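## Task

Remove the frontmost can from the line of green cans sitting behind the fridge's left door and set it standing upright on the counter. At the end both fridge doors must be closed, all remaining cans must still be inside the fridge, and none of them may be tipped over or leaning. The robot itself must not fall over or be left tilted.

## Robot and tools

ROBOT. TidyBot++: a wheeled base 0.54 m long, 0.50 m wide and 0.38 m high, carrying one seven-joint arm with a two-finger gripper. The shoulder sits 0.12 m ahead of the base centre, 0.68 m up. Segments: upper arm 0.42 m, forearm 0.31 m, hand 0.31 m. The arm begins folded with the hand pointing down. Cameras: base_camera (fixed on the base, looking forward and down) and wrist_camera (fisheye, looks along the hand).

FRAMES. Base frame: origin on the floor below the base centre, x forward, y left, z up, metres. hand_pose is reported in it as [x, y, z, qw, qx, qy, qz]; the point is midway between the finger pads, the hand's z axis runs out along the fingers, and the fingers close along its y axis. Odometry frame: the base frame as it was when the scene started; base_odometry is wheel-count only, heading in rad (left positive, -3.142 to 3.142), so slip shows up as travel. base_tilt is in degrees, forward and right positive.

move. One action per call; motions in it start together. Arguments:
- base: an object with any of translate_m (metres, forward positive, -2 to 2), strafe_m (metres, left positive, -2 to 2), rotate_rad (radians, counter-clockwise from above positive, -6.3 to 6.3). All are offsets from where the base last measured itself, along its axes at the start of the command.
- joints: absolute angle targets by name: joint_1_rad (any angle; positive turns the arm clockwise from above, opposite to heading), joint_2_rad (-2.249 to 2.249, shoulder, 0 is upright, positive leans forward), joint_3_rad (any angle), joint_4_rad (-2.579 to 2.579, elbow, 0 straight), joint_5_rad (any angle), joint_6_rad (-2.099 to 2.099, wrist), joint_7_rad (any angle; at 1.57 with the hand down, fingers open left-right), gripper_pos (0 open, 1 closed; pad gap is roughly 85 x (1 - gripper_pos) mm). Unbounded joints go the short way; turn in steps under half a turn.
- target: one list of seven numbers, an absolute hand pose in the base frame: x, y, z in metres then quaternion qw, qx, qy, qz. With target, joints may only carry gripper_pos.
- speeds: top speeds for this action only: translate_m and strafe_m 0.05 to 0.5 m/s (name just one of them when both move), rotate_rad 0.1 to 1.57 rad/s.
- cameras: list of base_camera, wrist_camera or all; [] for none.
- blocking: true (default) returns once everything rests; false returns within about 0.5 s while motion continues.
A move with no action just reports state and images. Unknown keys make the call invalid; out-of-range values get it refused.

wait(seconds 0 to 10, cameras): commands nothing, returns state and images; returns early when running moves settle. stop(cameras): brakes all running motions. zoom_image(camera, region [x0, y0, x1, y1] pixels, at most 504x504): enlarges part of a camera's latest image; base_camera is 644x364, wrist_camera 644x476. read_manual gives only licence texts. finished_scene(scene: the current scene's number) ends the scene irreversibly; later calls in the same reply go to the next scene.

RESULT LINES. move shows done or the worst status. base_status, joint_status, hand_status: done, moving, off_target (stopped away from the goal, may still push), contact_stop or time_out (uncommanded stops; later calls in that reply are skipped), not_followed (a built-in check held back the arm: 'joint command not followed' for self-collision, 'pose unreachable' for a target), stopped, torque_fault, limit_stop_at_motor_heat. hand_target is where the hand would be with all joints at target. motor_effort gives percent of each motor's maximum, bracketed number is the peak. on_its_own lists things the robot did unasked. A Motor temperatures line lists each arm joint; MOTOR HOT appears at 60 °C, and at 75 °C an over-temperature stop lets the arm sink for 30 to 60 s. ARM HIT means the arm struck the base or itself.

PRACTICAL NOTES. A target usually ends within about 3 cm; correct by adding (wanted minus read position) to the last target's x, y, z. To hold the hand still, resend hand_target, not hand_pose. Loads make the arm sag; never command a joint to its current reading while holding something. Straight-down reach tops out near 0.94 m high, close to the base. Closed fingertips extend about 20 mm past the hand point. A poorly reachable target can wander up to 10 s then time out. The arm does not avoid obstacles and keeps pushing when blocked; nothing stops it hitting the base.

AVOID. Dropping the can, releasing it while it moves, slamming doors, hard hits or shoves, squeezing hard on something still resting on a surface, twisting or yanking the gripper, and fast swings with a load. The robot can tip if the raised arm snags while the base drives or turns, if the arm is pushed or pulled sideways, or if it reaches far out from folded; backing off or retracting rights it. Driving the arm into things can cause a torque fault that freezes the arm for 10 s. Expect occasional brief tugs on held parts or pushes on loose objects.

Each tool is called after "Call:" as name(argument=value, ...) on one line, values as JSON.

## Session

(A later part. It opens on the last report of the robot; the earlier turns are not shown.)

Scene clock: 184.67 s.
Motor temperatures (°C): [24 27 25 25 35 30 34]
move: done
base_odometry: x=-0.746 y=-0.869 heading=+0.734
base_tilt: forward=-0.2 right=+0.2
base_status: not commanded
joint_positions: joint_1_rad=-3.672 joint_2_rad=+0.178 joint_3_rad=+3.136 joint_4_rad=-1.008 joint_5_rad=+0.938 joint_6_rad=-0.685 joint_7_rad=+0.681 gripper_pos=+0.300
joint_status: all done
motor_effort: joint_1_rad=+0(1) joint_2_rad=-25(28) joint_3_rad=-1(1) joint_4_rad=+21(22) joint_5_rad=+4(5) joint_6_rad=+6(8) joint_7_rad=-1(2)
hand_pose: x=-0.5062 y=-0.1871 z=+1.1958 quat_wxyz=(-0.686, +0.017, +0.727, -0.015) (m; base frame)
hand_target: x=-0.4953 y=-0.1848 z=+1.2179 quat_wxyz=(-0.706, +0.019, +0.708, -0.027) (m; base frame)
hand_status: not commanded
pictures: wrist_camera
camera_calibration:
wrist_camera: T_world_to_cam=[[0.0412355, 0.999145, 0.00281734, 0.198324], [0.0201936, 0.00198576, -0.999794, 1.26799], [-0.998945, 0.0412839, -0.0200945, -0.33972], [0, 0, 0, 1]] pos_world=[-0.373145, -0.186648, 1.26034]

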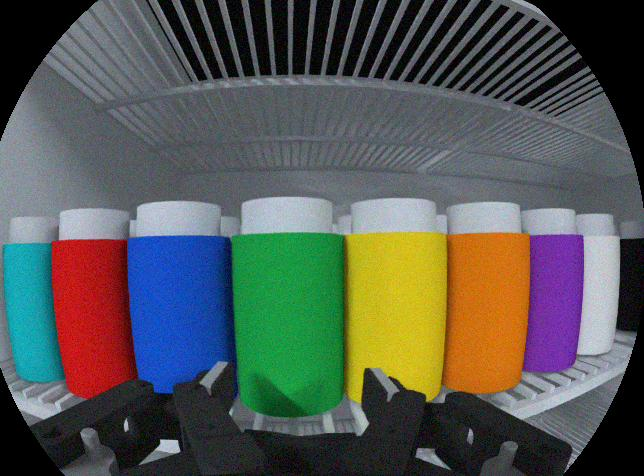

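Call:
move(joints={"joint_2_rad":0.14,"joint_6_rad":-0.585,"joint_4_rad":-1.03}, cameras=["wrist_camera"])

Scene clock: 185.37 s.
Motor temperatures (°C): [24 27 25 25 35 30 34]
move: done
base_odometry: x=-0.746 y=-0.869 heading=+0.734
base_tilt: forward=-0.2 right=+0.1
base_status: not commanded
joint_positions: joint_1_rad=-3.672 joint_2_rad=+0.168 joint_3_rad=+3.136 joint_4_rad=-1.015 joint_5_rad=+0.940 joint_6_rad=-0.612 joint_7_rad=+0.680 gripper_pos=+0.300
joint_status: all done
motor_effort: joint_1_rad=+0(2) joint_2_rad=-25(26) joint_3_rad=-1(2) joint_4_rad=+21(23) joint_5_rad=+4(5) joint_6_rad=+6(7) joint_7_rad=-1(2)
hand_pose: x=-0.5024 y=-0.2015 z=+1.2139 quat_wxyz=(-0.705, -0.002, +0.709, -0.035) (m; base frame)
hand_target: x=-0.4903 y=-0.1971 z=+1.2343 quat_wxyz=(-0.721, +0.003, +0.692, -0.046) (m; base frame)
hand_status: not commanded
pictures: wrist_camera
camera_calibration:
wrist_camera: T_world_to_cam=[[-0.0121915, 0.999924, -0.00193783, 0.191557], [-0.0322355, -0.00232999, -0.999478, 1.25842], [-0.999406, -0.0121226, 0.0322615, -0.409477], [0, 0, 0, 1]] pos_world=[-0.366332, -0.193574, 1.27134]

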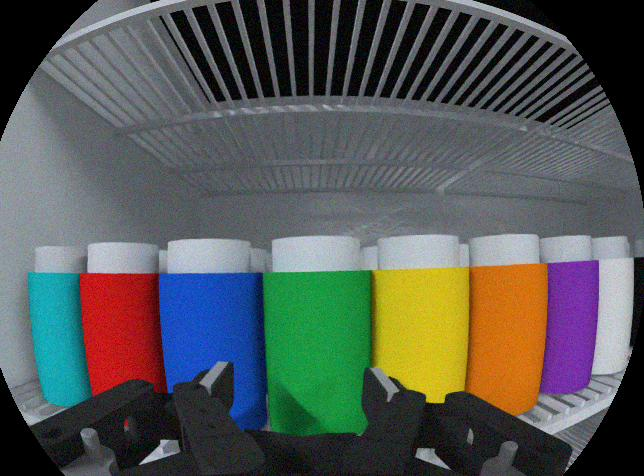

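Call:
move(base={"translate_m":-0.06,"strafe_m":0.009}, speeds={"translate_m":0.1}, joints={"gripper_pos":0.27}, cameras=["wrist_camera"])

Call:
zoom_image(camera="wrist_camera", region=[60, 240, 560, 476])

Scene clock: 186.63 s.
Motor temperatures (°C): [24 27 25 25 35 30 34]
move: done
base_odometry: x=-0.797 y=-0.903 heading=+0.734
base_tilt: forward=-0.2 right=+0.1
base_status: done
joint_positions: joint_1_rad=-3.677 joint_2_rad=+0.148 joint_3_rad=+3.132 joint_4_rad=-1.020 joint_5_rad=+0.941 joint_6_rad=-0.612 joint_7_rad=+0.679 gripper_pos=+0.270
joint_status: all done
motor_effort: joint_1_rad=+4(4) joint_2_rad=-21(26) joint_3_rad=+2(3) joint_4_rad=+22(23) joint_5_rad=+5(5) joint_6_rad=+7(7) joint_7_rad=-1(1)
hand_pose: x=-0.4918 y=-0.2018 z=+1.2236 quat_wxyz=(-0.709, -0.003, +0.704, -0.041) (m; base frame)
hand_target: x=-0.4903 y=-0.1971 z=+1.2343 quat_wxyz=(-0.721, +0.003, +0.692, -0.046) (m; base frame)
hand_status: not commanded
pictures: wrist_camera
camera_calibration:
wrist_camera: T_world_to_cam=[[-0.0215163, 0.999726, -0.00918229, 0.19628], [-0.0450347, -0.0101443, -0.998934, 1.25994], [-0.998754, -0.0210799, 0.0452406, -0.416594], [0, 0, 0, 1]] pos_world=[-0.35511, -0.192227, 1.27925]

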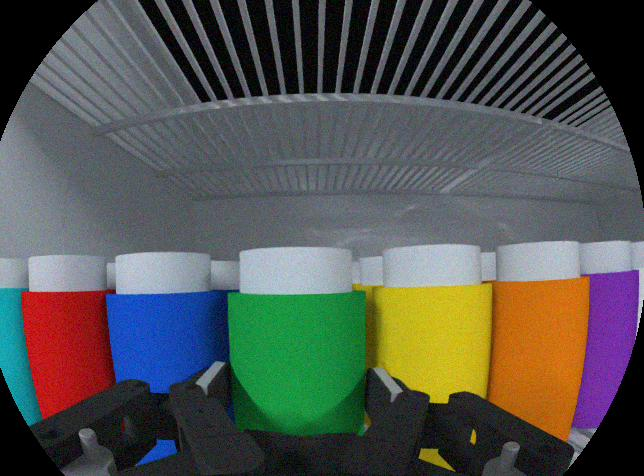

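Scaled by 1.008.

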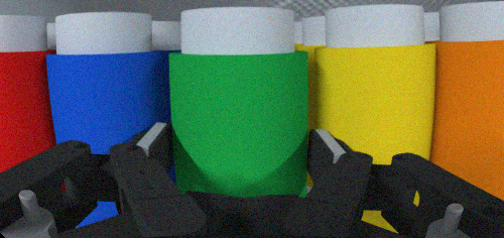

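Call:
move(joints={"gripper_pos":0.0}, cameras=["wrist_camera"])

Call:
zoom_image(camera="wrist_camera", region=[60, 240, 560, 476])

Scene clock: 187.43 s.
Motor temperatures (°C): [24 27 25 25 35 30 34]
move: done
base_odometry: x=-0.797 y=-0.903 heading=+0.734
base_tilt: forward=-0.2 right=+0.1
base_status: not commanded
joint_positions: joint_1_rad=-3.675 joint_2_rad=+0.147 joint_3_rad=+3.132 joint_4_rad=-1.020 joint_5_rad=+0.943 joint_6_rad=-0.610 joint_7_rad=+0.678 gripper_pos=+0.001
joint_status: all done
motor_effort: joint_1_rad=+1(4) joint_2_rad=-20(21) joint_3_rad=+0(2) joint_4_rad=+21(22) joint_5_rad=+4(5) joint_6_rad=+7(8) joint_7_rad=-1(1)
hand_pose: x=-0.4917 y=-0.2004 z=+1.2249 quat_wxyz=(-0.710, -0.002, +0.703, -0.041) (m; base frame)
hand_target: x=-0.4903 y=-0.1971 z=+1.2343 quat_wxyz=(-0.721, +0.003, +0.692, -0.046) (m; base frame)
hand_status: not commanded
pictures: wrist_camera
camera_calibration:
wrist_camera: T_world_to_cam=[[-0.0196796, 0.999767, -0.00885565, 0.195357], [-0.0480178, -0.00979226, -0.998798, 1.25965], [-0.998653, -0.0192307, 0.0481993, -0.41978], [0, 0, 0, 1]] pos_world=[-0.354884, -0.191049, 1.2801]

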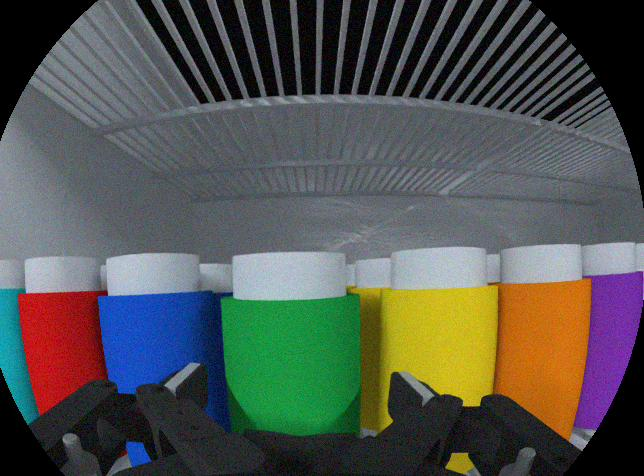

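Scaled by 1.008.

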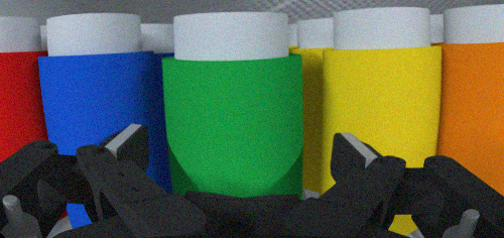

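Call:
move(joints={"gripper_pos":0.12,"joint_2_rad":0.165}, cameras=[])

Call:
move(base={"translate_m":-0.025}, speeds={"translate_m":0.08}, cameras=["wrist_camera"])

Call:
zoom_image(camera="wrist_camera", region=[60, 240, 560, 476])

Scene clock: 188.97 s.
Motor temperatures (°C): [24 27 25 25 35 30 34]
move: done
base_odometry: x=-0.797 y=-0.903 heading=+0.734
base_tilt: forward=-0.2 right=+0.1
base_status: not commanded
joint_positions: joint_1_rad=-3.675 joint_2_rad=+0.147 joint_3_rad=+3.132 joint_4_rad=-1.020 joint_5_rad=+0.943 joint_6_rad=-0.610 joint_7_rad=+0.678 gripper_pos=+0.120
joint_status: all done
motor_effort: joint_1_rad=+2(3) joint_2_rad=-20(22) joint_3_rad=+1(1) joint_4_rad=+20(21) joint_5_rad=+4(4) joint_6_rad=+6(7) joint_7_rad=-1(2)
hand_pose: x=-0.4918 y=-0.2005 z=+1.2247 quat_wxyz=(-0.710, -0.002, +0.703, -0.041) (m; base frame)
hand_target: x=-0.5020 y=-0.2040 z=+1.2184 quat_wxyz=(-0.713, -0.001, +0.700, -0.041) (m; base frame)
hand_status: not commanded
pictures: none
No camera images: "cameras" was empty.

Scene clock: 189.77 s.
Motor temperatures (°C): [24 27 25 25 35 30 34]
move: done
base_odometry: x=-0.815 y=-0.920 heading=+0.734
base_tilt: forward=-0.2 right=+0.1
base_status: done
joint_positions: joint_1_rad=-3.678 joint_2_rad=+0.142 joint_3_rad=+3.131 joint_4_rad=-1.018 joint_5_rad=+0.944 joint_6_rad=-0.610 joint_7_rad=+0.676 gripper_pos=+0.120
joint_status: not commanded
motor_effort: joint_1_rad=+2(4) joint_2_rad=-18(21) joint_3_rad=+1(3) joint_4_rad=+19(22) joint_5_rad=+4(5) joint_6_rad=+6(7) joint_7_rad=-1(1)
hand_pose: x=-0.4885 y=-0.2008 z=+1.2293 quat_wxyz=(-0.712, -0.002, +0.701, -0.044) (m; base frame)
hand_target: x=-0.5020 y=-0.2040 z=+1.2184 quat_wxyz=(-0.713, -0.001, +0.700, -0.041) (m; base frame)
hand_status: not commanded
pictures: wrist_camera
camera_calibration:
wrist_camera: T_world_to_cam=[[-0.0232428, 0.999626, -0.0144011, 0.200935], [-0.0543523, -0.0156472, -0.998399, 1.2595], [-0.998251, -0.0224229, 0.0546957, -0.425158], [0, 0, 0, 1]] pos_world=[-0.351287, -0.190686, 1.28363]

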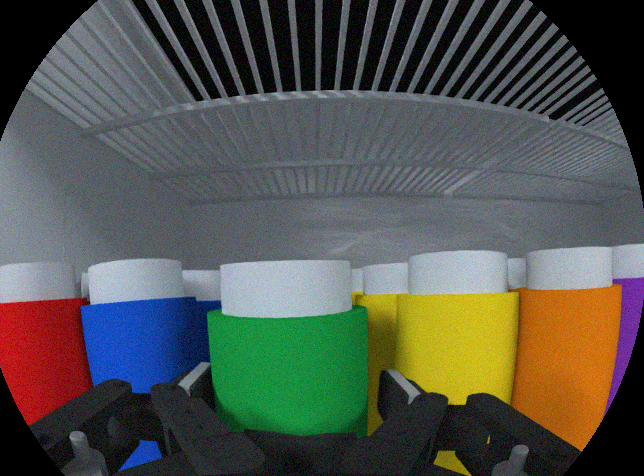

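Scaled by 1.008.

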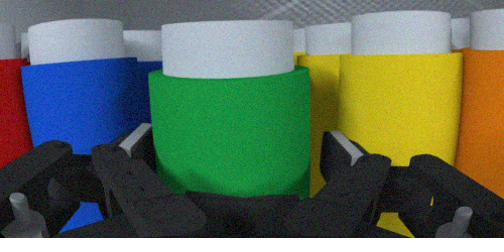

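Call:
move(base={"translate_m":-0.018,"strafe_m":-0.003}, speeds={"translate_m":0.08}, cameras=["wrist_camera"])

Call:
zoom_image(camera="wrist_camera", region=[60, 240, 560, 476])

Scene clock: 190.57 s.
Motor temperatures (°C): [24 27 25 25 35 30 34]
move: done
base_odometry: x=-0.827 y=-0.934 heading=+0.734
base_tilt: forward=-0.2 right=+0.2
base_status: done
joint_positions: joint_1_rad=-3.678 joint_2_rad=+0.140 joint_3_rad=+3.131 joint_4_rad=-1.016 joint_5_rad=+0.948 joint_6_rad=-0.606 joint_7_rad=+0.676 gripper_pos=+0.120
joint_status: not commanded
motor_effort: joint_1_rad=+1(4) joint_2_rad=-20(21) joint_3_rad=+0(3) joint_4_rad=+19(21) joint_5_rad=+3(5) joint_6_rad=+5(6) joint_7_rad=-1(1)
hand_pose: x=-0.4873 y=-0.2011 z=+1.2330 quat_wxyz=(-0.715, -0.003, +0.698, -0.044) (m; base frame)
hand_target: x=-0.5020 y=-0.2040 z=+1.2184 quat_wxyz=(-0.713, -0.001, +0.700, -0.041) (m; base frame)
hand_status: not commanded
pictures: wrist_camera
camera_calibration:
wrist_camera: T_world_to_cam=[[-0.0255855, 0.999587, -0.0130867, 0.198566], [-0.0622753, -0.0146593, -0.997951, 1.25894], [-0.997731, -0.0247181, 0.0626247, -0.434207], [0, 0, 0, 1]] pos_world=[-0.34974, -0.190762, 1.28616]

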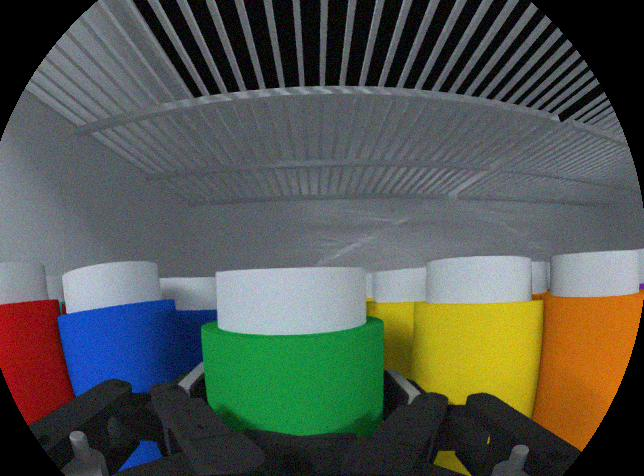

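Scaled by 1.008.

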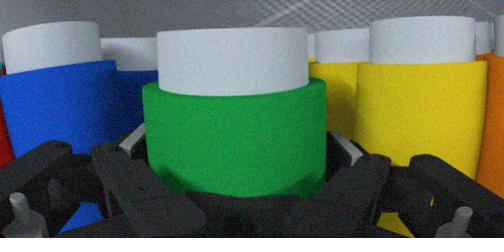

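Call:
move(joints={"gripper_pos":0.3}, cameras=["wrist_camera"])

Call:
zoom_image(camera="wrist_camera", region=[60, 240, 560, 476])

Scene clock: 191.23 s.
Motor temperatures (°C): [24 27 25 25 35 30 34]
move: done
base_odometry: x=-0.827 y=-0.934 heading=+0.734
base_tilt: forward=-0.2 right=+0.2
base_status: not commanded
joint_positions: joint_1_rad=-3.677 joint_2_rad=+0.142 joint_3_rad=+3.131 joint_4_rad=-1.016 joint_5_rad=+0.949 joint_6_rad=-0.606 joint_7_rad=+0.676 gripper_pos=+0.272
joint_status: all done
motor_effort: joint_1_rad=+1(2) joint_2_rad=-20(23) joint_3_rad=+0(2) joint_4_rad=+20(21) joint_5_rad=+4(4) joint_6_rad=+6(6) joint_7_rad=-1(1)
hand_pose: x=-0.4885 y=-0.2009 z=+1.2319 quat_wxyz=(-0.715, -0.003, +0.698, -0.043) (m; base frame)
hand_target: x=-0.5020 y=-0.2040 z=+1.2184 quat_wxyz=(-0.713, -0.001, +0.700, -0.041) (m; base frame)
hand_status: not commanded
pictures: wrist_camera
camera_calibration:
wrist_camera: T_world_to_cam=[[-0.0240253, 0.999649, -0.0111418, 0.196658], [-0.0611596, -0.0125939, -0.998049, 1.25888], [-0.997839, -0.023297, 0.0614407, -0.433572], [0, 0, 0, 1]] pos_world=[-0.350918, -0.190836, 1.28525]

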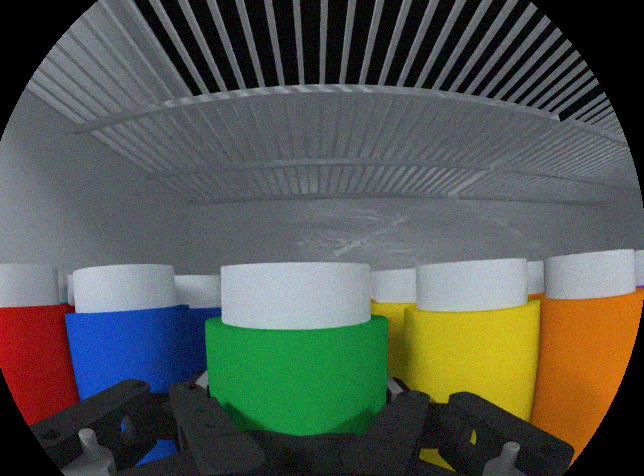

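Scaled by 1.008.

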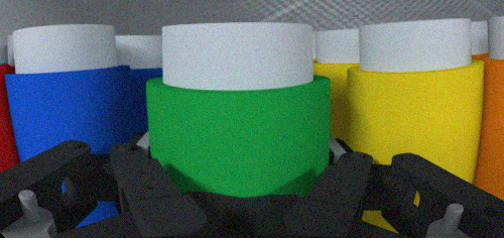

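Call:
move(joints={"gripper_pos":0.45}, cameras=[])

Call:
move(joints={"joint_2_rad":0.095,"joint_4_rad":-1.0}, cameras=["wrist_camera"])

Scene clock: 191.90 s.
Motor temperatures (°C): [24 27 25 25 35 30 34]
move: off_target
base_odometry: x=-0.827 y=-0.934 heading=+0.734
base_tilt: forward=-0.2 right=+0.1
base_status: not commanded
joint_positions: joint_1_rad=-3.677 joint_2_rad=+0.142 joint_3_rad=+3.131 joint_4_rad=-1.016 joint_5_rad=+0.949 joint_6_rad=-0.606 joint_7_rad=+0.676 gripper_pos=+0.272
joint_status: gripper_pos off_target (ended at +0.272, target +0.450)
motor_effort: joint_1_rad=+1(2) joint_2_rad=-20(21) joint_3_rad=+0(0) joint_4_rad=+20(20) joint_5_rad=+4(4) joint_6_rad=+6(6) joint_7_rad=-1(1)
hand_pose: x=-0.4885 y=-0.2009 z=+1.2319 quat_wxyz=(-0.715, -0.003, +0.698, -0.043) (m; base frame)
hand_target: x=-0.5020 y=-0.2040 z=+1.2184 quat_wxyz=(-0.713, -0.001, +0.700, -0.041) (m; base frame)
hand_status: not commanded
pictures: none
No camera images: "cameras" was empty.

Scene clock: 192.70 s.
Motor temperatures (°C): [24 27 25 25 35 30 34]
move: off_target
base_odometry: x=-0.827 y=-0.934 heading=+0.734
base_tilt: forward=-0.2 right=+0.1
base_status: not commanded
joint_positions: joint_1_rad=-3.676 joint_2_rad=+0.141 joint_3_rad=+3.131 joint_4_rad=-1.016 joint_5_rad=+0.949 joint_6_rad=-0.606 joint_7_rad=+0.676 gripper_pos=+0.272
joint_status: joint_2_rad off_target (ended at +0.141, target +0.095); the others done
motor_effort: joint_1_rad=+1(1) joint_2_rad=-28(28) joint_3_rad=+0(1) joint_4_rad=+25(25) joint_5_rad=+5(6) joint_6_rad=+8(9) joint_7_rad=-1(1)
hand_pose: x=-0.4882 y=-0.1999 z=+1.2326 quat_wxyz=(-0.715, -0.003, +0.698, -0.043) (m; base frame)
hand_target: x=-0.4639 y=-0.1817 z=+1.2785 quat_wxyz=(-0.743, +0.015, +0.667, -0.059) (m; base frame)
hand_status: not commanded
pictures: wrist_camera
camera_calibration:
wrist_camera: T_world_to_cam=[[-0.0228323, 0.99967, -0.0117331, 0.196962], [-0.0622087, -0.013134, -0.997977, 1.25894], [-0.997802, -0.0220563, 0.0624881, -0.434364], [0, 0, 0, 1]] pos_world=[-0.350595, -0.189943, 1.28584]

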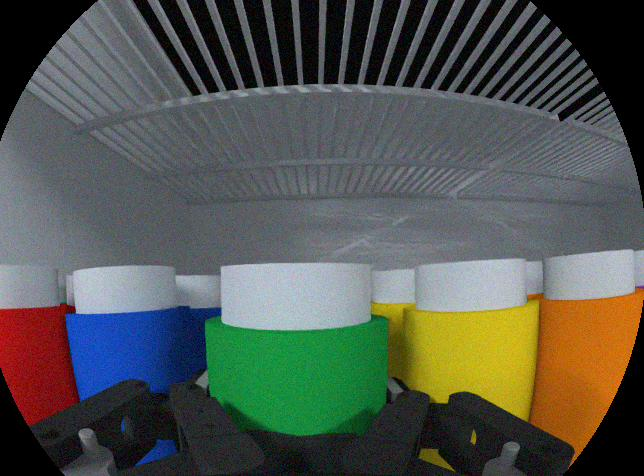

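Call:
move(joints={"joint_2_rad":0.06,"joint_4_rad":-0.96}, cameras=[])

Call:
move(joints={"joint_2_rad":0.03,"joint_4_rad":-0.93}, cameras=["wrist_camera"])

Scene clock: 193.63 s.
Motor temperatures (°C): [24 27 25 25 35 30 34]
move: off_target
base_odometry: x=-0.827 y=-0.934 heading=+0.734
base_tilt: forward=-0.2 right=+0.2
base_status: not commanded
joint_positions: joint_1_rad=-3.678 joint_2_rad=+0.125 joint_3_rad=+3.131 joint_4_rad=-0.989 joint_5_rad=+0.949 joint_6_rad=-0.606 joint_7_rad=+0.676 gripper_pos=+0.272
joint_status: joint_2_rad off_target (ended at +0.125, target +0.060); the others done
motor_effort: joint_1_rad=+4(5) joint_2_rad=-29(32) joint_3_rad=+3(4) joint_4_rad=+26(27) joint_5_rad=+7(7) joint_6_rad=+6(9) joint_7_rad=+0(1)
hand_pose: x=-0.4766 y=-0.1947 z=+1.2578 quat_wxyz=(-0.728, +0.004, +0.684, -0.051) (m; base frame)
hand_target: x=-0.4384 y=-0.1668 z=+1.3207 quat_wxyz=(-0.763, +0.027, +0.641, -0.072) (m; base frame)
hand_status: not commanded
pictures: none
No camera images: "cameras" was empty.

Scene clock: 194.67 s.
Motor temperatures (°C): [24 27 25 25 35 30 34]
move: done
base_odometry: x=-0.827 y=-0.934 heading=+0.734
base_tilt: forward=-0.2 right=+0.2
base_status: not commanded
joint_positions: joint_1_rad=-3.672 joint_2_rad=+0.065 joint_3_rad=+3.131 joint_4_rad=-0.947 joint_5_rad=+0.949 joint_6_rad=-0.606 joint_7_rad=+0.676 gripper_pos=+0.272
joint_status: all done
motor_effort: joint_1_rad=+0(5) joint_2_rad=-23(32) joint_3_rad=-1(3) joint_4_rad=+23(28) joint_5_rad=+5(7) joint_6_rad=+8(9) joint_7_rad=-1(1)
hand_pose: x=-0.4398 y=-0.1686 z=+1.3161 quat_wxyz=(-0.757, +0.023, +0.650, -0.067) (m; base frame)
hand_target: x=-0.4153 y=-0.1533 z=+1.3533 quat_wxyz=(-0.779, +0.037, +0.620, -0.083) (m; base frame)
hand_status: not commanded
pictures: wrist_camera
camera_calibration:
wrist_camera: T_world_to_cam=[[-0.0250156, 0.996244, -0.0828955, 0.259942], [-0.185898, -0.086111, -0.978788, 1.25376], [-0.98225, -0.00907483, 0.187354, -0.545889], [0, 0, 0, 1]] pos_world=[-0.296626, -0.155957, 1.35098]

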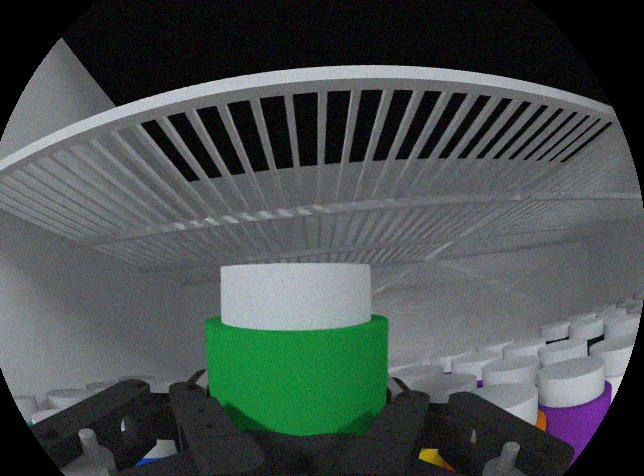

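Call:
move(base={"translate_m":0.15}, speeds={"translate_m":0.2}, cameras=["wrist_camera"])

Scene clock: 196.33 s.
Motor temperatures (°C): [24 27 25 25 35 30 34]
move: done
base_odometry: x=-0.715 y=-0.833 heading=+0.734
base_tilt: forward=-0.1 right=+0.2
base_status: done
joint_positions: joint_1_rad=-3.671 joint_2_rad=+0.055 joint_3_rad=+3.131 joint_4_rad=-0.945 joint_5_rad=+0.949 joint_6_rad=-0.606 joint_7_rad=+0.676 gripper_pos=+0.272
joint_status: not commanded
motor_effort: joint_1_rad=+0(2) joint_2_rad=-23(29) joint_3_rad=-1(3) joint_4_rad=+23(25) joint_5_rad=+5(5) joint_6_rad=+8(9) joint_7_rad=+0(1)
hand_pose: x=-0.4337 y=-0.1644 z=+1.3231 quat_wxyz=(-0.760, +0.025, +0.646, -0.069) (m; base frame)
hand_target: x=-0.4153 y=-0.1533 z=+1.3533 quat_wxyz=(-0.779, +0.037, +0.620, -0.083) (m; base frame)
hand_status: not commanded
pictures: wrist_camera
camera_calibration:
wrist_camera: T_world_to_cam=[[-0.0249108, 0.995729, -0.0888989, 0.264346], [-0.196468, -0.0920685, -0.976178, 1.25305], [-0.980194, -0.00685164, 0.197922, -0.553894], [0, 0, 0, 1]] pos_world=[-0.290154, -0.151645, 1.35633]

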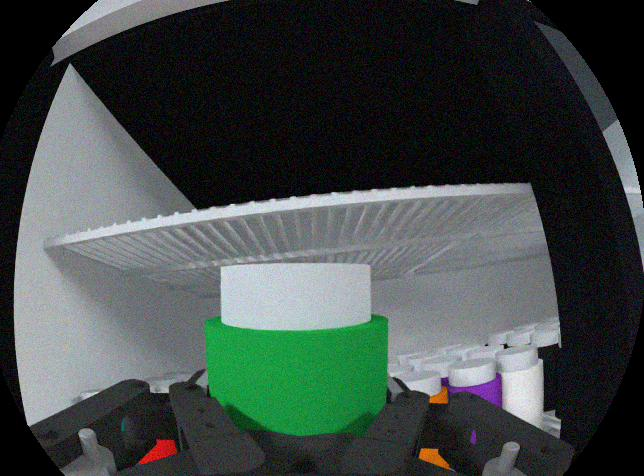

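Call:
move(base={"translate_m":0.25}, speeds={"translate_m":0.25}, cameras=["wrist_camera"])

Call:
move(joints={"joint_1_rad":-1.4,"joint_2_rad":0.1,"joint_4_rad":-1.9,"joint_5_rad":0.04,"joint_6_rad":0.4,"joint_7_rad":1.53}, cameras=["wrist_camera"])

Scene clock: 201.50 s.
Motor temperatures (°C): [24 27 25 25 35 30 34]
move: done
base_odometry: x=-0.529 y=-0.666 heading=+0.734
base_tilt: forward=-0.2 right=+0.1
base_status: done
joint_positions: joint_1_rad=-3.671 joint_2_rad=+0.053 joint_3_rad=+3.131 joint_4_rad=-0.944 joint_5_rad=+0.949 joint_6_rad=-0.606 joint_7_rad=+0.676 gripper_pos=+0.272
joint_status: not commanded
motor_effort: joint_1_rad=+1(1) joint_2_rad=-23(28) joint_3_rad=-1(2) joint_4_rad=+23(25) joint_5_rad=+5(5) joint_6_rad=+8(9) joint_7_rad=-1(1)
hand_pose: x=-0.4327 y=-0.1637 z=+1.3245 quat_wxyz=(-0.761, +0.025, +0.645, -0.069) (m; base frame)
hand_target: x=-0.4153 y=-0.1533 z=+1.3533 quat_wxyz=(-0.779, +0.037, +0.620, -0.083) (m; base frame)
hand_status: not commanded
pictures: wrist_camera
camera_calibration:
wrist_camera: T_world_to_cam=[[-0.0249857, 0.995618, -0.0901096, 0.265373], [-0.198578, -0.0932845, -0.975636, 1.25283], [-0.979767, -0.00648322, 0.200038, -0.555718], [0, 0, 0, 1]] pos_world=[-0.289059, -0.150943, 1.35738]

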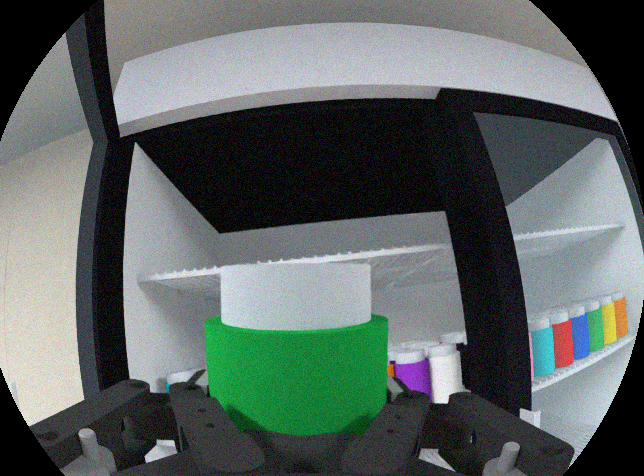

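Scene clock: 204.80 s.
Motor temperatures (°C): [24 27 25 25 35 30 34]
move: done
base_odometry: x=-0.529 y=-0.666 heading=+0.734
base_tilt: forward=-0.2 right=+0.1
base_status: not commanded
joint_positions: joint_1_rad=-1.410 joint_2_rad=+0.107 joint_3_rad=+3.131 joint_4_rad=-1.901 joint_5_rad=+0.087 joint_6_rad=+0.340 joint_7_rad=+1.478 gripper_pos=+0.272
joint_status: all done
motor_effort: joint_1_rad=+0(3) joint_2_rad=-27(33) joint_3_rad=-1(3) joint_4_rad=+26(28) joint_5_rad=+0(6) joint_6_rad=+11(12) joint_7_rad=+0(2)
hand_pose: x=+0.2045 y=+0.6336 z=+0.9362 quat_wxyz=(-0.449, +0.558, +0.487, +0.499) (m; base frame)
hand_target: x=+0.2145 y=+0.6317 z=+0.9605 quat_wxyz=(-0.457, +0.544, +0.468, +0.525) (m; base frame)
hand_status: not commanded
pictures: wrist_camera
camera_calibration:
wrist_camera: T_world_to_cam=[[0.986933, -0.1575, 0.0340224, -0.140013], [0.0239898, -0.0651682, -0.997586, 1.03214], [0.159337, 0.985366, -0.0605382, -0.465999], [0, 0, 0, 1]] pos_world=[0.187674, 0.50439, 1.0062]

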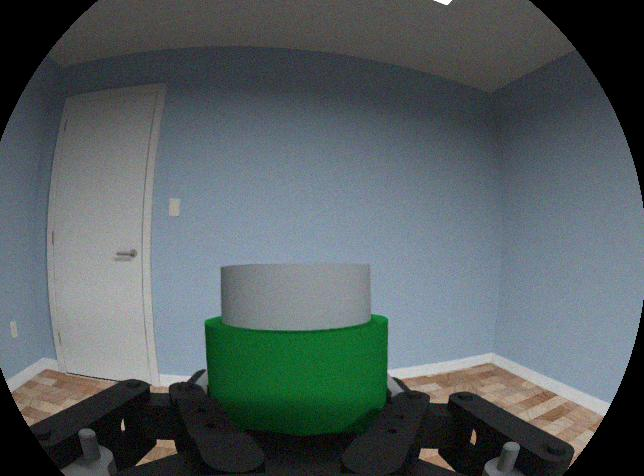

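Call:
move(base={"translate_m":-0.34}, speeds={"translate_m":0.3}, cameras=[])

Call:
move(base={"strafe_m":0.5}, speeds={"strafe_m":0.2}, cameras=["wrist_camera"])

Call:
move(base={"translate_m":0.6}, joints={"joint_1_rad":-2.4}, cameras=["wrist_camera","base_camera"])

Scene clock: 206.93 s.
Motor temperatures (°C): [24 27 25 25 35 30 34]
move: done
base_odometry: x=-0.782 y=-0.894 heading=+0.733
base_tilt: forward=-0.2 right=+0.1
base_status: done
joint_positions: joint_1_rad=-1.404 joint_2_rad=+0.110 joint_3_rad=+3.130 joint_4_rad=-1.902 joint_5_rad=+0.081 joint_6_rad=+0.344 joint_7_rad=+1.481 gripper_pos=+0.272
joint_status: not commanded
motor_effort: joint_1_rad=+1(4) joint_2_rad=-27(29) joint_3_rad=-1(4) joint_4_rad=+25(26) joint_5_rad=+0(1) joint_6_rad=+11(12) joint_7_rad=-1(2)
hand_pose: x=+0.2086 y=+0.6336 z=+0.9353 quat_wxyz=(-0.448, +0.561, +0.484, +0.500) (m; base frame)
hand_target: x=+0.2145 y=+0.6317 z=+0.9605 quat_wxyz=(-0.457, +0.544, +0.468, +0.525) (m; base frame)
hand_status: not commanded
pictures: none
No camera images: "cameras" was empty.

Scene clock: 210.10 s.
Motor temperatures (°C): [24 27 25 25 35 30 34]
move: done
base_odometry: x=-1.117 y=-0.522 heading=+0.733
base_tilt: forward=-0.2 right=+0.1
base_status: done
joint_positions: joint_1_rad=-1.403 joint_2_rad=+0.123 joint_3_rad=+3.130 joint_4_rad=-1.905 joint_5_rad=+0.081 joint_6_rad=+0.346 joint_7_rad=+1.481 gripper_pos=+0.272
joint_status: not commanded
motor_effort: joint_1_rad=+0(1) joint_2_rad=-28(31) joint_3_rad=-1(2) joint_4_rad=+25(27) joint_5_rad=+0(1) joint_6_rad=+11(12) joint_7_rad=-1(2)
hand_pose: x=+0.2091 y=+0.6363 z=+0.9259 quat_wxyz=(-0.445, +0.564, +0.487, +0.496) (m; base frame)
hand_target: x=+0.2145 y=+0.6317 z=+0.9605 quat_wxyz=(-0.457, +0.544, +0.468, +0.525) (m; base frame)
hand_status: not commanded
pictures: wrist_camera
camera_calibration:
wrist_camera: T_world_to_cam=[[0.985893, -0.164366, 0.0316185, -0.137], [0.0189705, -0.0779587, -0.996776, 1.03032], [0.166301, 0.983314, -0.0737408, -0.458033], [0, 0, 0, 1]] pos_world=[0.191692, 0.508195, 0.997559]

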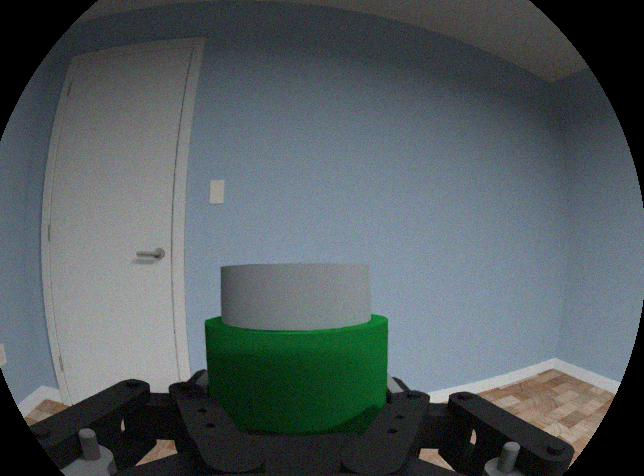

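Scene clock: 212.43 s.
Motor temperatures (°C): [24 27 25 25 35 30 34]
move: done
base_odometry: x=-0.671 y=-0.120 heading=+0.734
base_tilt: forward=-0.2 right=+0.1
base_status: done
joint_positions: joint_1_rad=-2.387 joint_2_rad=+0.123 joint_3_rad=+3.130 joint_4_rad=-1.906 joint_5_rad=+0.080 joint_6_rad=+0.347 joint_7_rad=+1.481 gripper_pos=+0.272
joint_status: all done
motor_effort: joint_1_rad=+0(4) joint_2_rad=-28(29) joint_3_rad=-1(3) joint_4_rad=+25(26) joint_5_rad=+0(1) joint_6_rad=+11(12) joint_7_rad=-1(2)
hand_pose: x=-0.3610 y=+0.4274 z=+0.9258 quat_wxyz=(-0.627, +0.267, +0.696, +0.227) (m; base frame)
hand_target: x=-0.3609 y=+0.4217 z=+0.9605 quat_wxyz=(-0.653, +0.253, +0.671, +0.242) (m; base frame)
hand_status: not commanded
pictures: base_camera, wrist_camera
camera_calibration:
wrist_camera: T_world_to_cam=[[0.682811, 0.729926, 0.0312671, -0.100546], [0.0749045, -0.0273701, -0.996815, 1.02342], [-0.726745, 0.682978, -0.0733633, -0.352095], [0, 0, 0, 1]] pos_world=[-0.263888, 0.341875, 0.997478]

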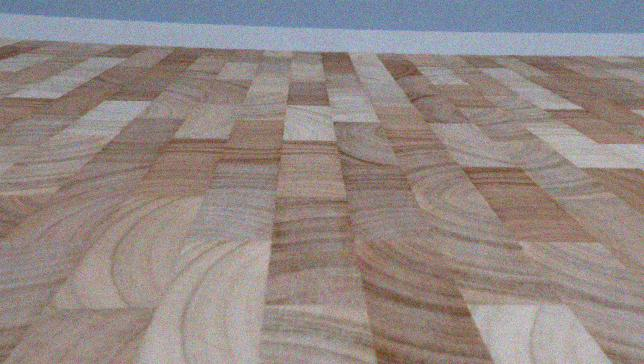

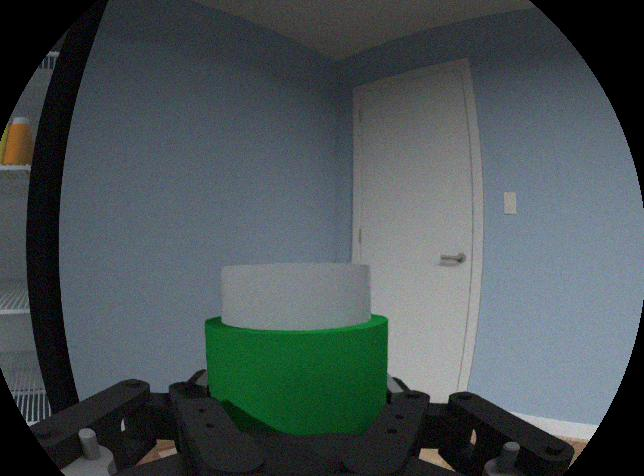

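Call:
move(joints={"joint_1_rad":-3.5,"joint_2_rad":0.1}, cameras=["wrist_camera"])

Scene clock: 229.50 s.
Motor temperatures (°C): [24 27 25 25 35 30 34]
move: done
base_odometry: x=-0.671 y=-0.120 heading=+0.734
base_tilt: forward=-0.2 right=+0.1
base_status: not commanded
joint_positions: joint_1_rad=-3.490 joint_2_rad=+0.123 joint_3_rad=+3.130 joint_4_rad=-1.906 joint_5_rad=+0.080 joint_6_rad=+0.347 joint_7_rad=+1.481 gripper_pos=+0.272
joint_status: all done
motor_effort: joint_1_rad=+0(3) joint_2_rad=-28(29) joint_3_rad=-1(3) joint_4_rad=+25(26) joint_5_rad=+0(1) joint_6_rad=+12(12) joint_7_rad=-1(2)
hand_pose: x=-0.4789 y=-0.2356 z=+0.9258 quat_wxyz=(-0.653, -0.137, +0.733, -0.135) (m; base frame)
hand_target: x=-0.4745 y=-0.2364 z=+0.9605 quat_wxyz=(-0.683, -0.135, +0.705, -0.135) (m; base frame)
hand_status: not commanded
pictures: wrist_camera
camera_calibration:
wrist_camera: T_world_to_cam=[[-0.343386, 0.938673, 0.0312846, 0.0215743], [0.0582079, 0.0545161, -0.996815, 1.02541], [-0.937389, -0.340471, -0.0733582, -0.327033], [0, 0, 0, 1]] pos_world=[-0.358836, -0.187498, 0.997479]

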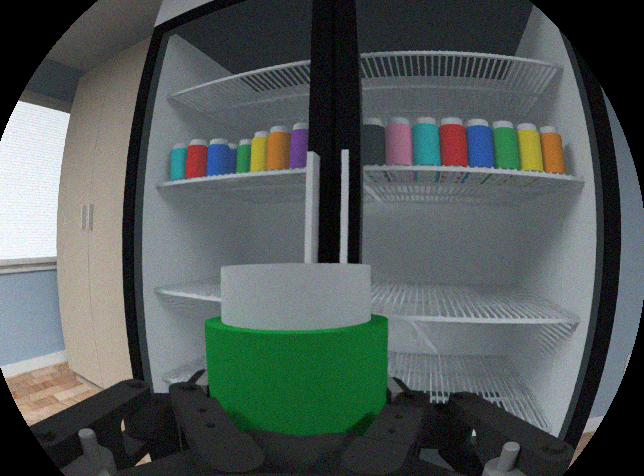

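Call:
move(base={"rotate_rad":-1.3}, joints={"joint_1_rad":-1.7}, cameras=[])

Call:
move(joints={"joint_1_rad":0.0}, cameras=["wrist_camera","base_camera"])

Scene clock: 235.87 s.
Motor temperatures (°C): [24 27 25 25 35 31 34]
move: done
base_odometry: x=-0.671 y=-0.120 heading=-0.566
base_tilt: forward=-0.1 right=+0.1
base_status: done
joint_positions: joint_1_rad=-1.710 joint_2_rad=+0.129 joint_3_rad=+3.131 joint_4_rad=-1.906 joint_5_rad=+0.078 joint_6_rad=+0.348 joint_7_rad=+1.481 gripper_pos=+0.272
joint_status: all done
motor_effort: joint_1_rad=+0(4) joint_2_rad=-28(32) joint_3_rad=-1(5) joint_4_rad=+25(26) joint_5_rad=+0(1) joint_6_rad=+12(12) joint_7_rad=-1(1)
hand_pose: x=+0.0141 y=+0.6356 z=+0.9218 quat_wxyz=(-0.514, +0.486, +0.568, +0.421) (m; base frame)
hand_target: x=+0.0236 y=+0.6317 z=+0.9605 quat_wxyz=(-0.531, +0.468, +0.544, +0.451) (m; base frame)
hand_status: not commanded
pictures: none
No camera images: "cameras" was empty.

Scene clock: 238.77 s.
Motor temperatures (°C): [24 27 25 25 35 31 34]
move: done
base_odometry: x=-0.671 y=-0.120 heading=-0.566
base_tilt: forward=-0.1 right=+0.1
base_status: not commanded
joint_positions: joint_1_rad=-0.010 joint_2_rad=+0.129 joint_3_rad=+3.131 joint_4_rad=-1.906 joint_5_rad=+0.078 joint_6_rad=+0.348 joint_7_rad=+1.481 gripper_pos=+0.272
joint_status: all done
motor_effort: joint_1_rad=+1(3) joint_2_rad=-28(29) joint_3_rad=-1(3) joint_4_rad=+26(26) joint_5_rad=+0(1) joint_6_rad=+11(12) joint_7_rad=-1(1)
hand_pose: x=+0.7629 y=+0.0223 z=+0.9218 quat_wxyz=(-0.022, +0.747, +0.010, +0.664) (m; base frame)
hand_target: x=+0.7577 y=+0.0132 z=+0.9605 quat_wxyz=(-0.011, +0.717, +0.008, +0.697) (m; base frame)
hand_status: not commanded
pictures: base_camera, wrist_camera
camera_calibration:
wrist_camera: T_world_to_cam=[[0.00946917, -0.999526, 0.0292846, -0.0180797], [-0.0791934, -0.0299435, -0.996409, 1.0414], [0.996814, 0.00711602, -0.0794394, -0.553172], [0, 0, 0, 1]] pos_world=[0.634053, 0.0170484, 0.994244]

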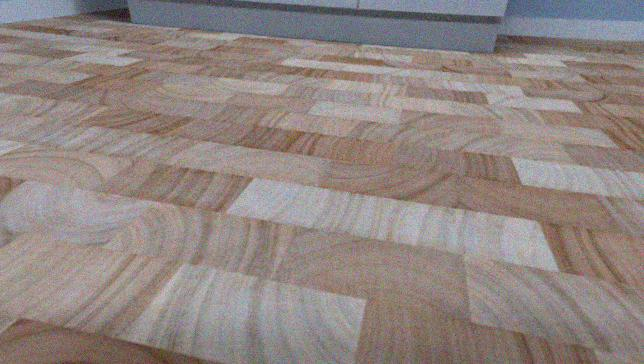

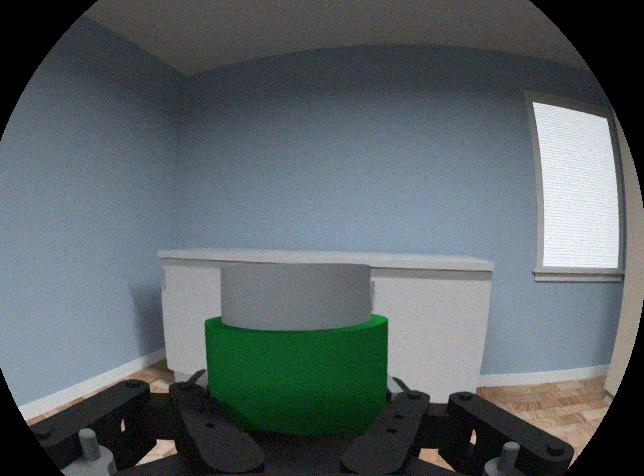

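Call:
move(base={"rotate_rad":-0.271}, joints={"joint_6_rad":0.54,"joint_2_rad":0.0,"joint_4_rad":-1.9}, cameras=[])

Call:
move(base={"translate_m":1.3,"strafe_m":0.4}, cameras=["wrist_camera","base_camera"])

Scene clock: 240.47 s.
Motor temperatures (°C): [24 27 25 25 35 31 34]
move: done
base_odometry: x=-0.671 y=-0.120 heading=-0.836
base_tilt: forward=-0.2 right=+0.1
base_status: done
joint_positions: joint_1_rad=+0.004 joint_2_rad=+0.035 joint_3_rad=+3.134 joint_4_rad=-1.909 joint_5_rad=+0.074 joint_6_rad=+0.485 joint_7_rad=+1.482 gripper_pos=+0.272
joint_status: all done
motor_effort: joint_1_rad=+0(5) joint_2_rad=-25(32) joint_3_rad=-1(5) joint_4_rad=+26(27) joint_5_rad=+0(1) joint_6_rad=+12(13) joint_7_rad=-1(1)
hand_pose: x=+0.7354 y=+0.0141 z=+1.0226 quat_wxyz=(-0.022, +0.667, +0.006, +0.745) (m; base frame)
hand_target: x=+0.7206 y=+0.0147 z=+1.0660 quat_wxyz=(-0.013, +0.629, +0.010, +0.777) (m; base frame)
hand_status: not commanded
pictures: none
No camera images: "cameras" was empty.

Scene clock: 244.17 s.
Motor temperatures (°C): [24 27 25 25 35 31 34]
move: done
base_odometry: x=+0.497 y=-0.817 heading=-0.837
base_tilt: forward=-0.1 right=+0.1
base_status: done
joint_positions: joint_1_rad=+0.004 joint_2_rad=+0.033 joint_3_rad=+3.134 joint_4_rad=-1.909 joint_5_rad=+0.074 joint_6_rad=+0.488 joint_7_rad=+1.482 gripper_pos=+0.272
joint_status: not commanded
motor_effort: joint_1_rad=+0(1) joint_2_rad=-25(28) joint_3_rad=-1(2) joint_4_rad=+26(27) joint_5_rad=+0(1) joint_6_rad=+11(12) joint_7_rad=-1(2)
hand_pose: x=+0.7346 y=+0.0142 z=+1.0245 quat_wxyz=(-0.022, +0.665, +0.006, +0.747) (m; base frame)
hand_target: x=+0.7206 y=+0.0147 z=+1.0660 quat_wxyz=(-0.013, +0.629, +0.010, +0.777) (m; base frame)
hand_status: not commanded
pictures: base_camera, wrist_camera
camera_calibration:
wrist_camera: T_world_to_cam=[[-0.00505003, -0.999783, 0.0202032, -0.00893548], [0.153235, -0.0207385, -0.987972, 0.961706], [0.988177, -0.00189345, 0.153307, -0.748798], [0, 0, 0, 1]] pos_world=[0.592532, 0.00959299, 1.06512]

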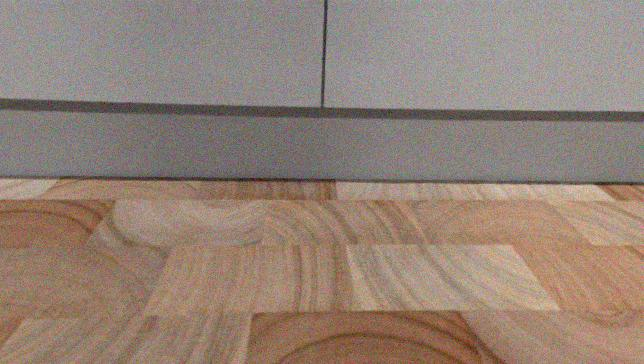

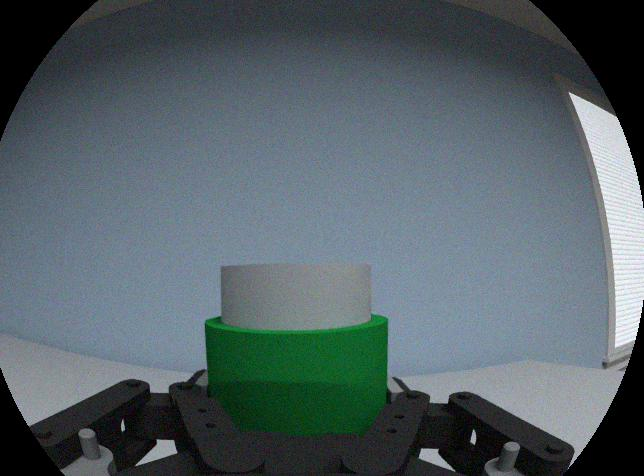

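Call:
move(base={"translate_m":0.2}, speeds={"translate_m":0.2}, joints={"joint_6_rad":0.42}, cameras=["wrist_camera","base_camera"])

Scene clock: 245.93 s.
Motor temperatures (°C): [24 27 25 25 35 31 34]
move: done
base_odometry: x=+0.631 y=-0.966 heading=-0.837
base_tilt: forward=-0.1 right=+0.1
base_status: done
joint_positions: joint_1_rad=+0.004 joint_2_rad=+0.029 joint_3_rad=+3.134 joint_4_rad=-1.914 joint_5_rad=+0.074 joint_6_rad=+0.403 joint_7_rad=+1.482 gripper_pos=+0.272
joint_status: all done
motor_effort: joint_1_rad=+0(1) joint_2_rad=-24(28) joint_3_rad=-1(2) joint_4_rad=+26(28) joint_5_rad=+0(0) joint_6_rad=+11(13) joint_7_rad=+0(2)
hand_pose: x=+0.7348 y=+0.0125 z=+0.9979 quat_wxyz=(-0.019, +0.696, +0.004, +0.718) (m; base frame)
hand_target: x=+0.7262 y=+0.0135 z=+1.0291 quat_wxyz=(-0.011, +0.674, +0.008, +0.738) (m; base frame)
hand_status: not commanded
pictures: base_camera, wrist_camera
camera_calibration:
wrist_camera: T_world_to_cam=[[-0.00899211, -0.999684, 0.0234571, -0.010483], [0.0685552, -0.0240192, -0.997358, 1.007], [0.997607, -0.00736024, 0.0687495, -0.667399], [0, 0, 0, 1]] pos_world=[0.596673, 0.0087954, 1.05047]

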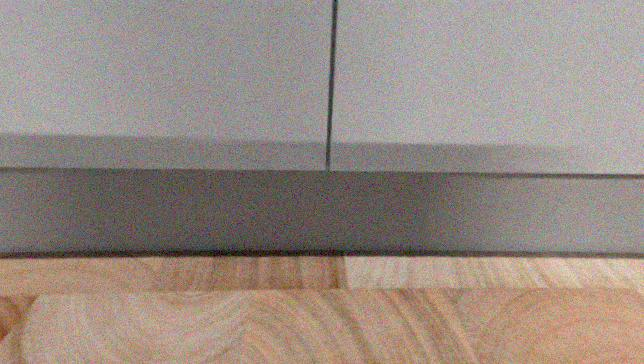

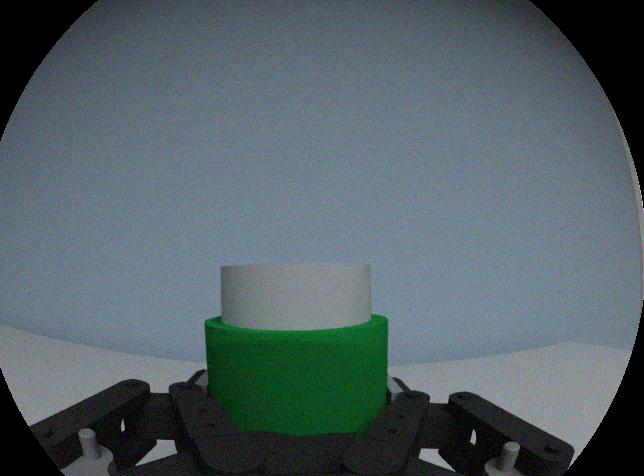

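Call:
move(joints={"joint_2_rad":0.05,"joint_6_rad":0.475}, cameras=[])

Call:
move(joints={"joint_2_rad":0.08,"joint_6_rad":0.51}, cameras=["wrist_camera"])

Scene clock: 248.40 s.
Motor temperatures (°C): [24 27 25 25 35 31 34]
move: done
base_odometry: x=+0.631 y=-0.966 heading=-0.837
base_tilt: forward=-0.1 right=+0.1
base_status: not commanded
joint_positions: joint_1_rad=+0.004 joint_2_rad=+0.062 joint_3_rad=+3.134 joint_4_rad=-1.914 joint_5_rad=+0.074 joint_6_rad=+0.433 joint_7_rad=+1.482 gripper_pos=+0.272
joint_status: all done
motor_effort: joint_1_rad=+0(1) joint_2_rad=-25(27) joint_3_rad=-1(1) joint_4_rad=+26(27) joint_5_rad=+0(0) joint_6_rad=+11(12) joint_7_rad=-1(1)
hand_pose: x=+0.7450 y=+0.0130 z=+0.9860 quat_wxyz=(-0.020, +0.698, +0.004, +0.716) (m; base frame)
hand_target: x=+0.7416 y=+0.0141 z=+1.0154 quat_wxyz=(-0.013, +0.672, +0.009, +0.740) (m; base frame)
hand_status: not commanded
pictures: none
No camera images: "cameras" was empty.

Scene clock: 249.13 s.
Motor temperatures (°C): [24 27 25 25 35 31 34]
move: done
base_odometry: x=+0.631 y=-0.966 heading=-0.837
base_tilt: forward=-0.1 right=+0.1
base_status: not commanded
joint_positions: joint_1_rad=+0.004 joint_2_rad=+0.090 joint_3_rad=+3.134 joint_4_rad=-1.914 joint_5_rad=+0.074 joint_6_rad=+0.461 joint_7_rad=+1.482 gripper_pos=+0.272
joint_status: all done
motor_effort: joint_1_rad=+0(1) joint_2_rad=-27(28) joint_3_rad=-1(1) joint_4_rad=+26(26) joint_5_rad=+0(0) joint_6_rad=+11(12) joint_7_rad=-1(1)
hand_pose: x=+0.7530 y=+0.0136 z=+0.9775 quat_wxyz=(-0.021, +0.697, +0.005, +0.716) (m; base frame)
hand_target: x=+0.7504 y=+0.0144 z=+1.0074 quat_wxyz=(-0.013, +0.671, +0.009, +0.742) (m; base frame)
hand_status: not commanded
pictures: wrist_camera
camera_calibration:
wrist_camera: T_world_to_cam=[[-0.00501961, -0.999759, 0.0213664, -0.00967201], [0.0649356, -0.0216474, -0.997655, 0.98844], [0.997877, -0.0036204, 0.0650287, -0.680749], [0, 0, 0, 1]] pos_world=[0.615071, 0.00926293, 1.0306]

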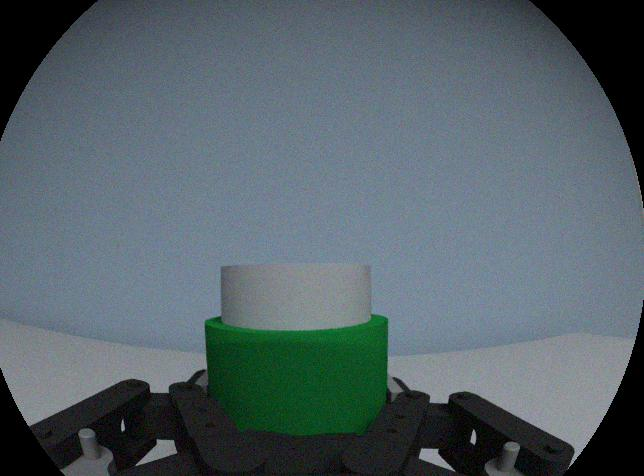

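Call:
move(joints={"joint_2_rad":0.11,"joint_6_rad":0.54}, cameras=[])

Call:
move(joints={"joint_2_rad":0.14,"joint_6_rad":0.57}, cameras=[])

Call:
move(joints={"joint_2_rad":0.17,"joint_6_rad":0.60}, cameras=["wrist_camera"])

Scene clock: 249.93 s.
Motor temperatures (°C): [24 27 25 25 35 31 34]
move: done
base_odometry: x=+0.631 y=-0.966 heading=-0.837
base_tilt: forward=-0.1 right=+0.1
base_status: not commanded
joint_positions: joint_1_rad=+0.004 joint_2_rad=+0.118 joint_3_rad=+3.134 joint_4_rad=-1.913 joint_5_rad=+0.074 joint_6_rad=+0.490 joint_7_rad=+1.482 gripper_pos=+0.272
joint_status: all done
motor_effort: joint_1_rad=+0(1) joint_2_rad=-27(29) joint_3_rad=-1(1) joint_4_rad=+25(26) joint_5_rad=+0(0) joint_6_rad=+11(12) joint_7_rad=-1(2)
hand_pose: x=+0.7611 y=+0.0141 z=+0.9685 quat_wxyz=(-0.022, +0.697, +0.005, +0.717) (m; base frame)
hand_target: x=+0.7591 y=+0.0147 z=+0.9976 quat_wxyz=(-0.014, +0.671, +0.009, +0.742) (m; base frame)
hand_status: not commanded
pictures: none
No camera images: "cameras" was empty.

Scene clock: 250.57 s.
Motor temperatures (°C): [24 27 25 25 35 31 34]
move: done
base_odometry: x=+0.631 y=-0.966 heading=-0.837
base_tilt: forward=-0.1 right=+0.1
base_status: not commanded
joint_positions: joint_1_rad=+0.004 joint_2_rad=+0.136 joint_3_rad=+3.134 joint_4_rad=-1.912 joint_5_rad=+0.074 joint_6_rad=+0.526 joint_7_rad=+1.482 gripper_pos=+0.272
joint_status: all done
motor_effort: joint_1_rad=+0(1) joint_2_rad=-26(28) joint_3_rad=-1(1) joint_4_rad=+23(25) joint_5_rad=+0(0) joint_6_rad=+10(12) joint_7_rad=-1(1)
hand_pose: x=+0.7660 y=+0.0148 z=+0.9689 quat_wxyz=(-0.024, +0.690, +0.005, +0.723) (m; base frame)
hand_target: x=+0.7675 y=+0.0150 z=+0.9875 quat_wxyz=(-0.015, +0.671, +0.009, +0.742) (m; base frame)
hand_status: not commanded
pictures: none
No camera images: "cameras" was empty.

Scene clock: 251.20 s.
Motor temperatures (°C): [24 27 25 25 35 31 34]
move: done
base_odometry: x=+0.631 y=-0.966 heading=-0.837
base_tilt: forward=-0.1 right=+0.1
base_status: not commanded
joint_positions: joint_1_rad=+0.004 joint_2_rad=+0.157 joint_3_rad=+3.134 joint_4_rad=-1.908 joint_5_rad=+0.074 joint_6_rad=+0.563 joint_7_rad=+1.482 gripper_pos=+0.272
joint_status: all done
motor_effort: joint_1_rad=+0(1) joint_2_rad=-26(27) joint_3_rad=-1(1) joint_4_rad=+22(24) joint_5_rad=+0(0) joint_6_rad=+9(11) joint_7_rad=-1(1)
hand_pose: x=+0.7718 y=+0.0155 z=+0.9694 quat_wxyz=(-0.025, +0.683, +0.006, +0.730) (m; base frame)
hand_target: x=+0.7756 y=+0.0153 z=+0.9773 quat_wxyz=(-0.015, +0.671, +0.009, +0.742) (m; base frame)
hand_status: not commanded
pictures: wrist_camera
camera_calibration:
wrist_camera: T_world_to_cam=[[0.000780664, -0.999851, 0.017231, -0.00796202], [0.105204, -0.0170533, -0.994304, 0.944797], [0.99445, 0.00258899, 0.105175, -0.735277], [0, 0, 0, 1]] pos_world=[0.631806, 0.0100547, 1.01689]

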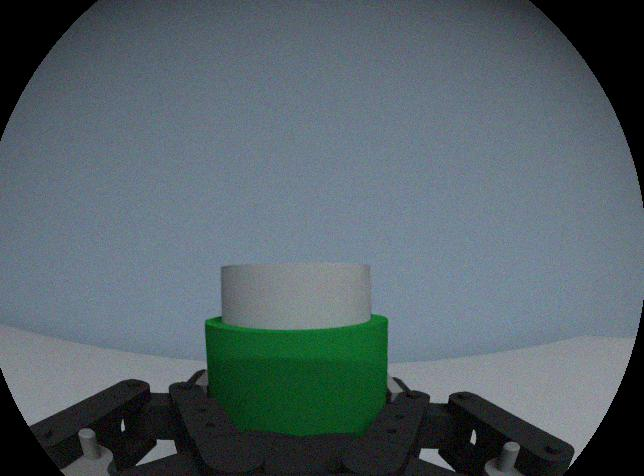

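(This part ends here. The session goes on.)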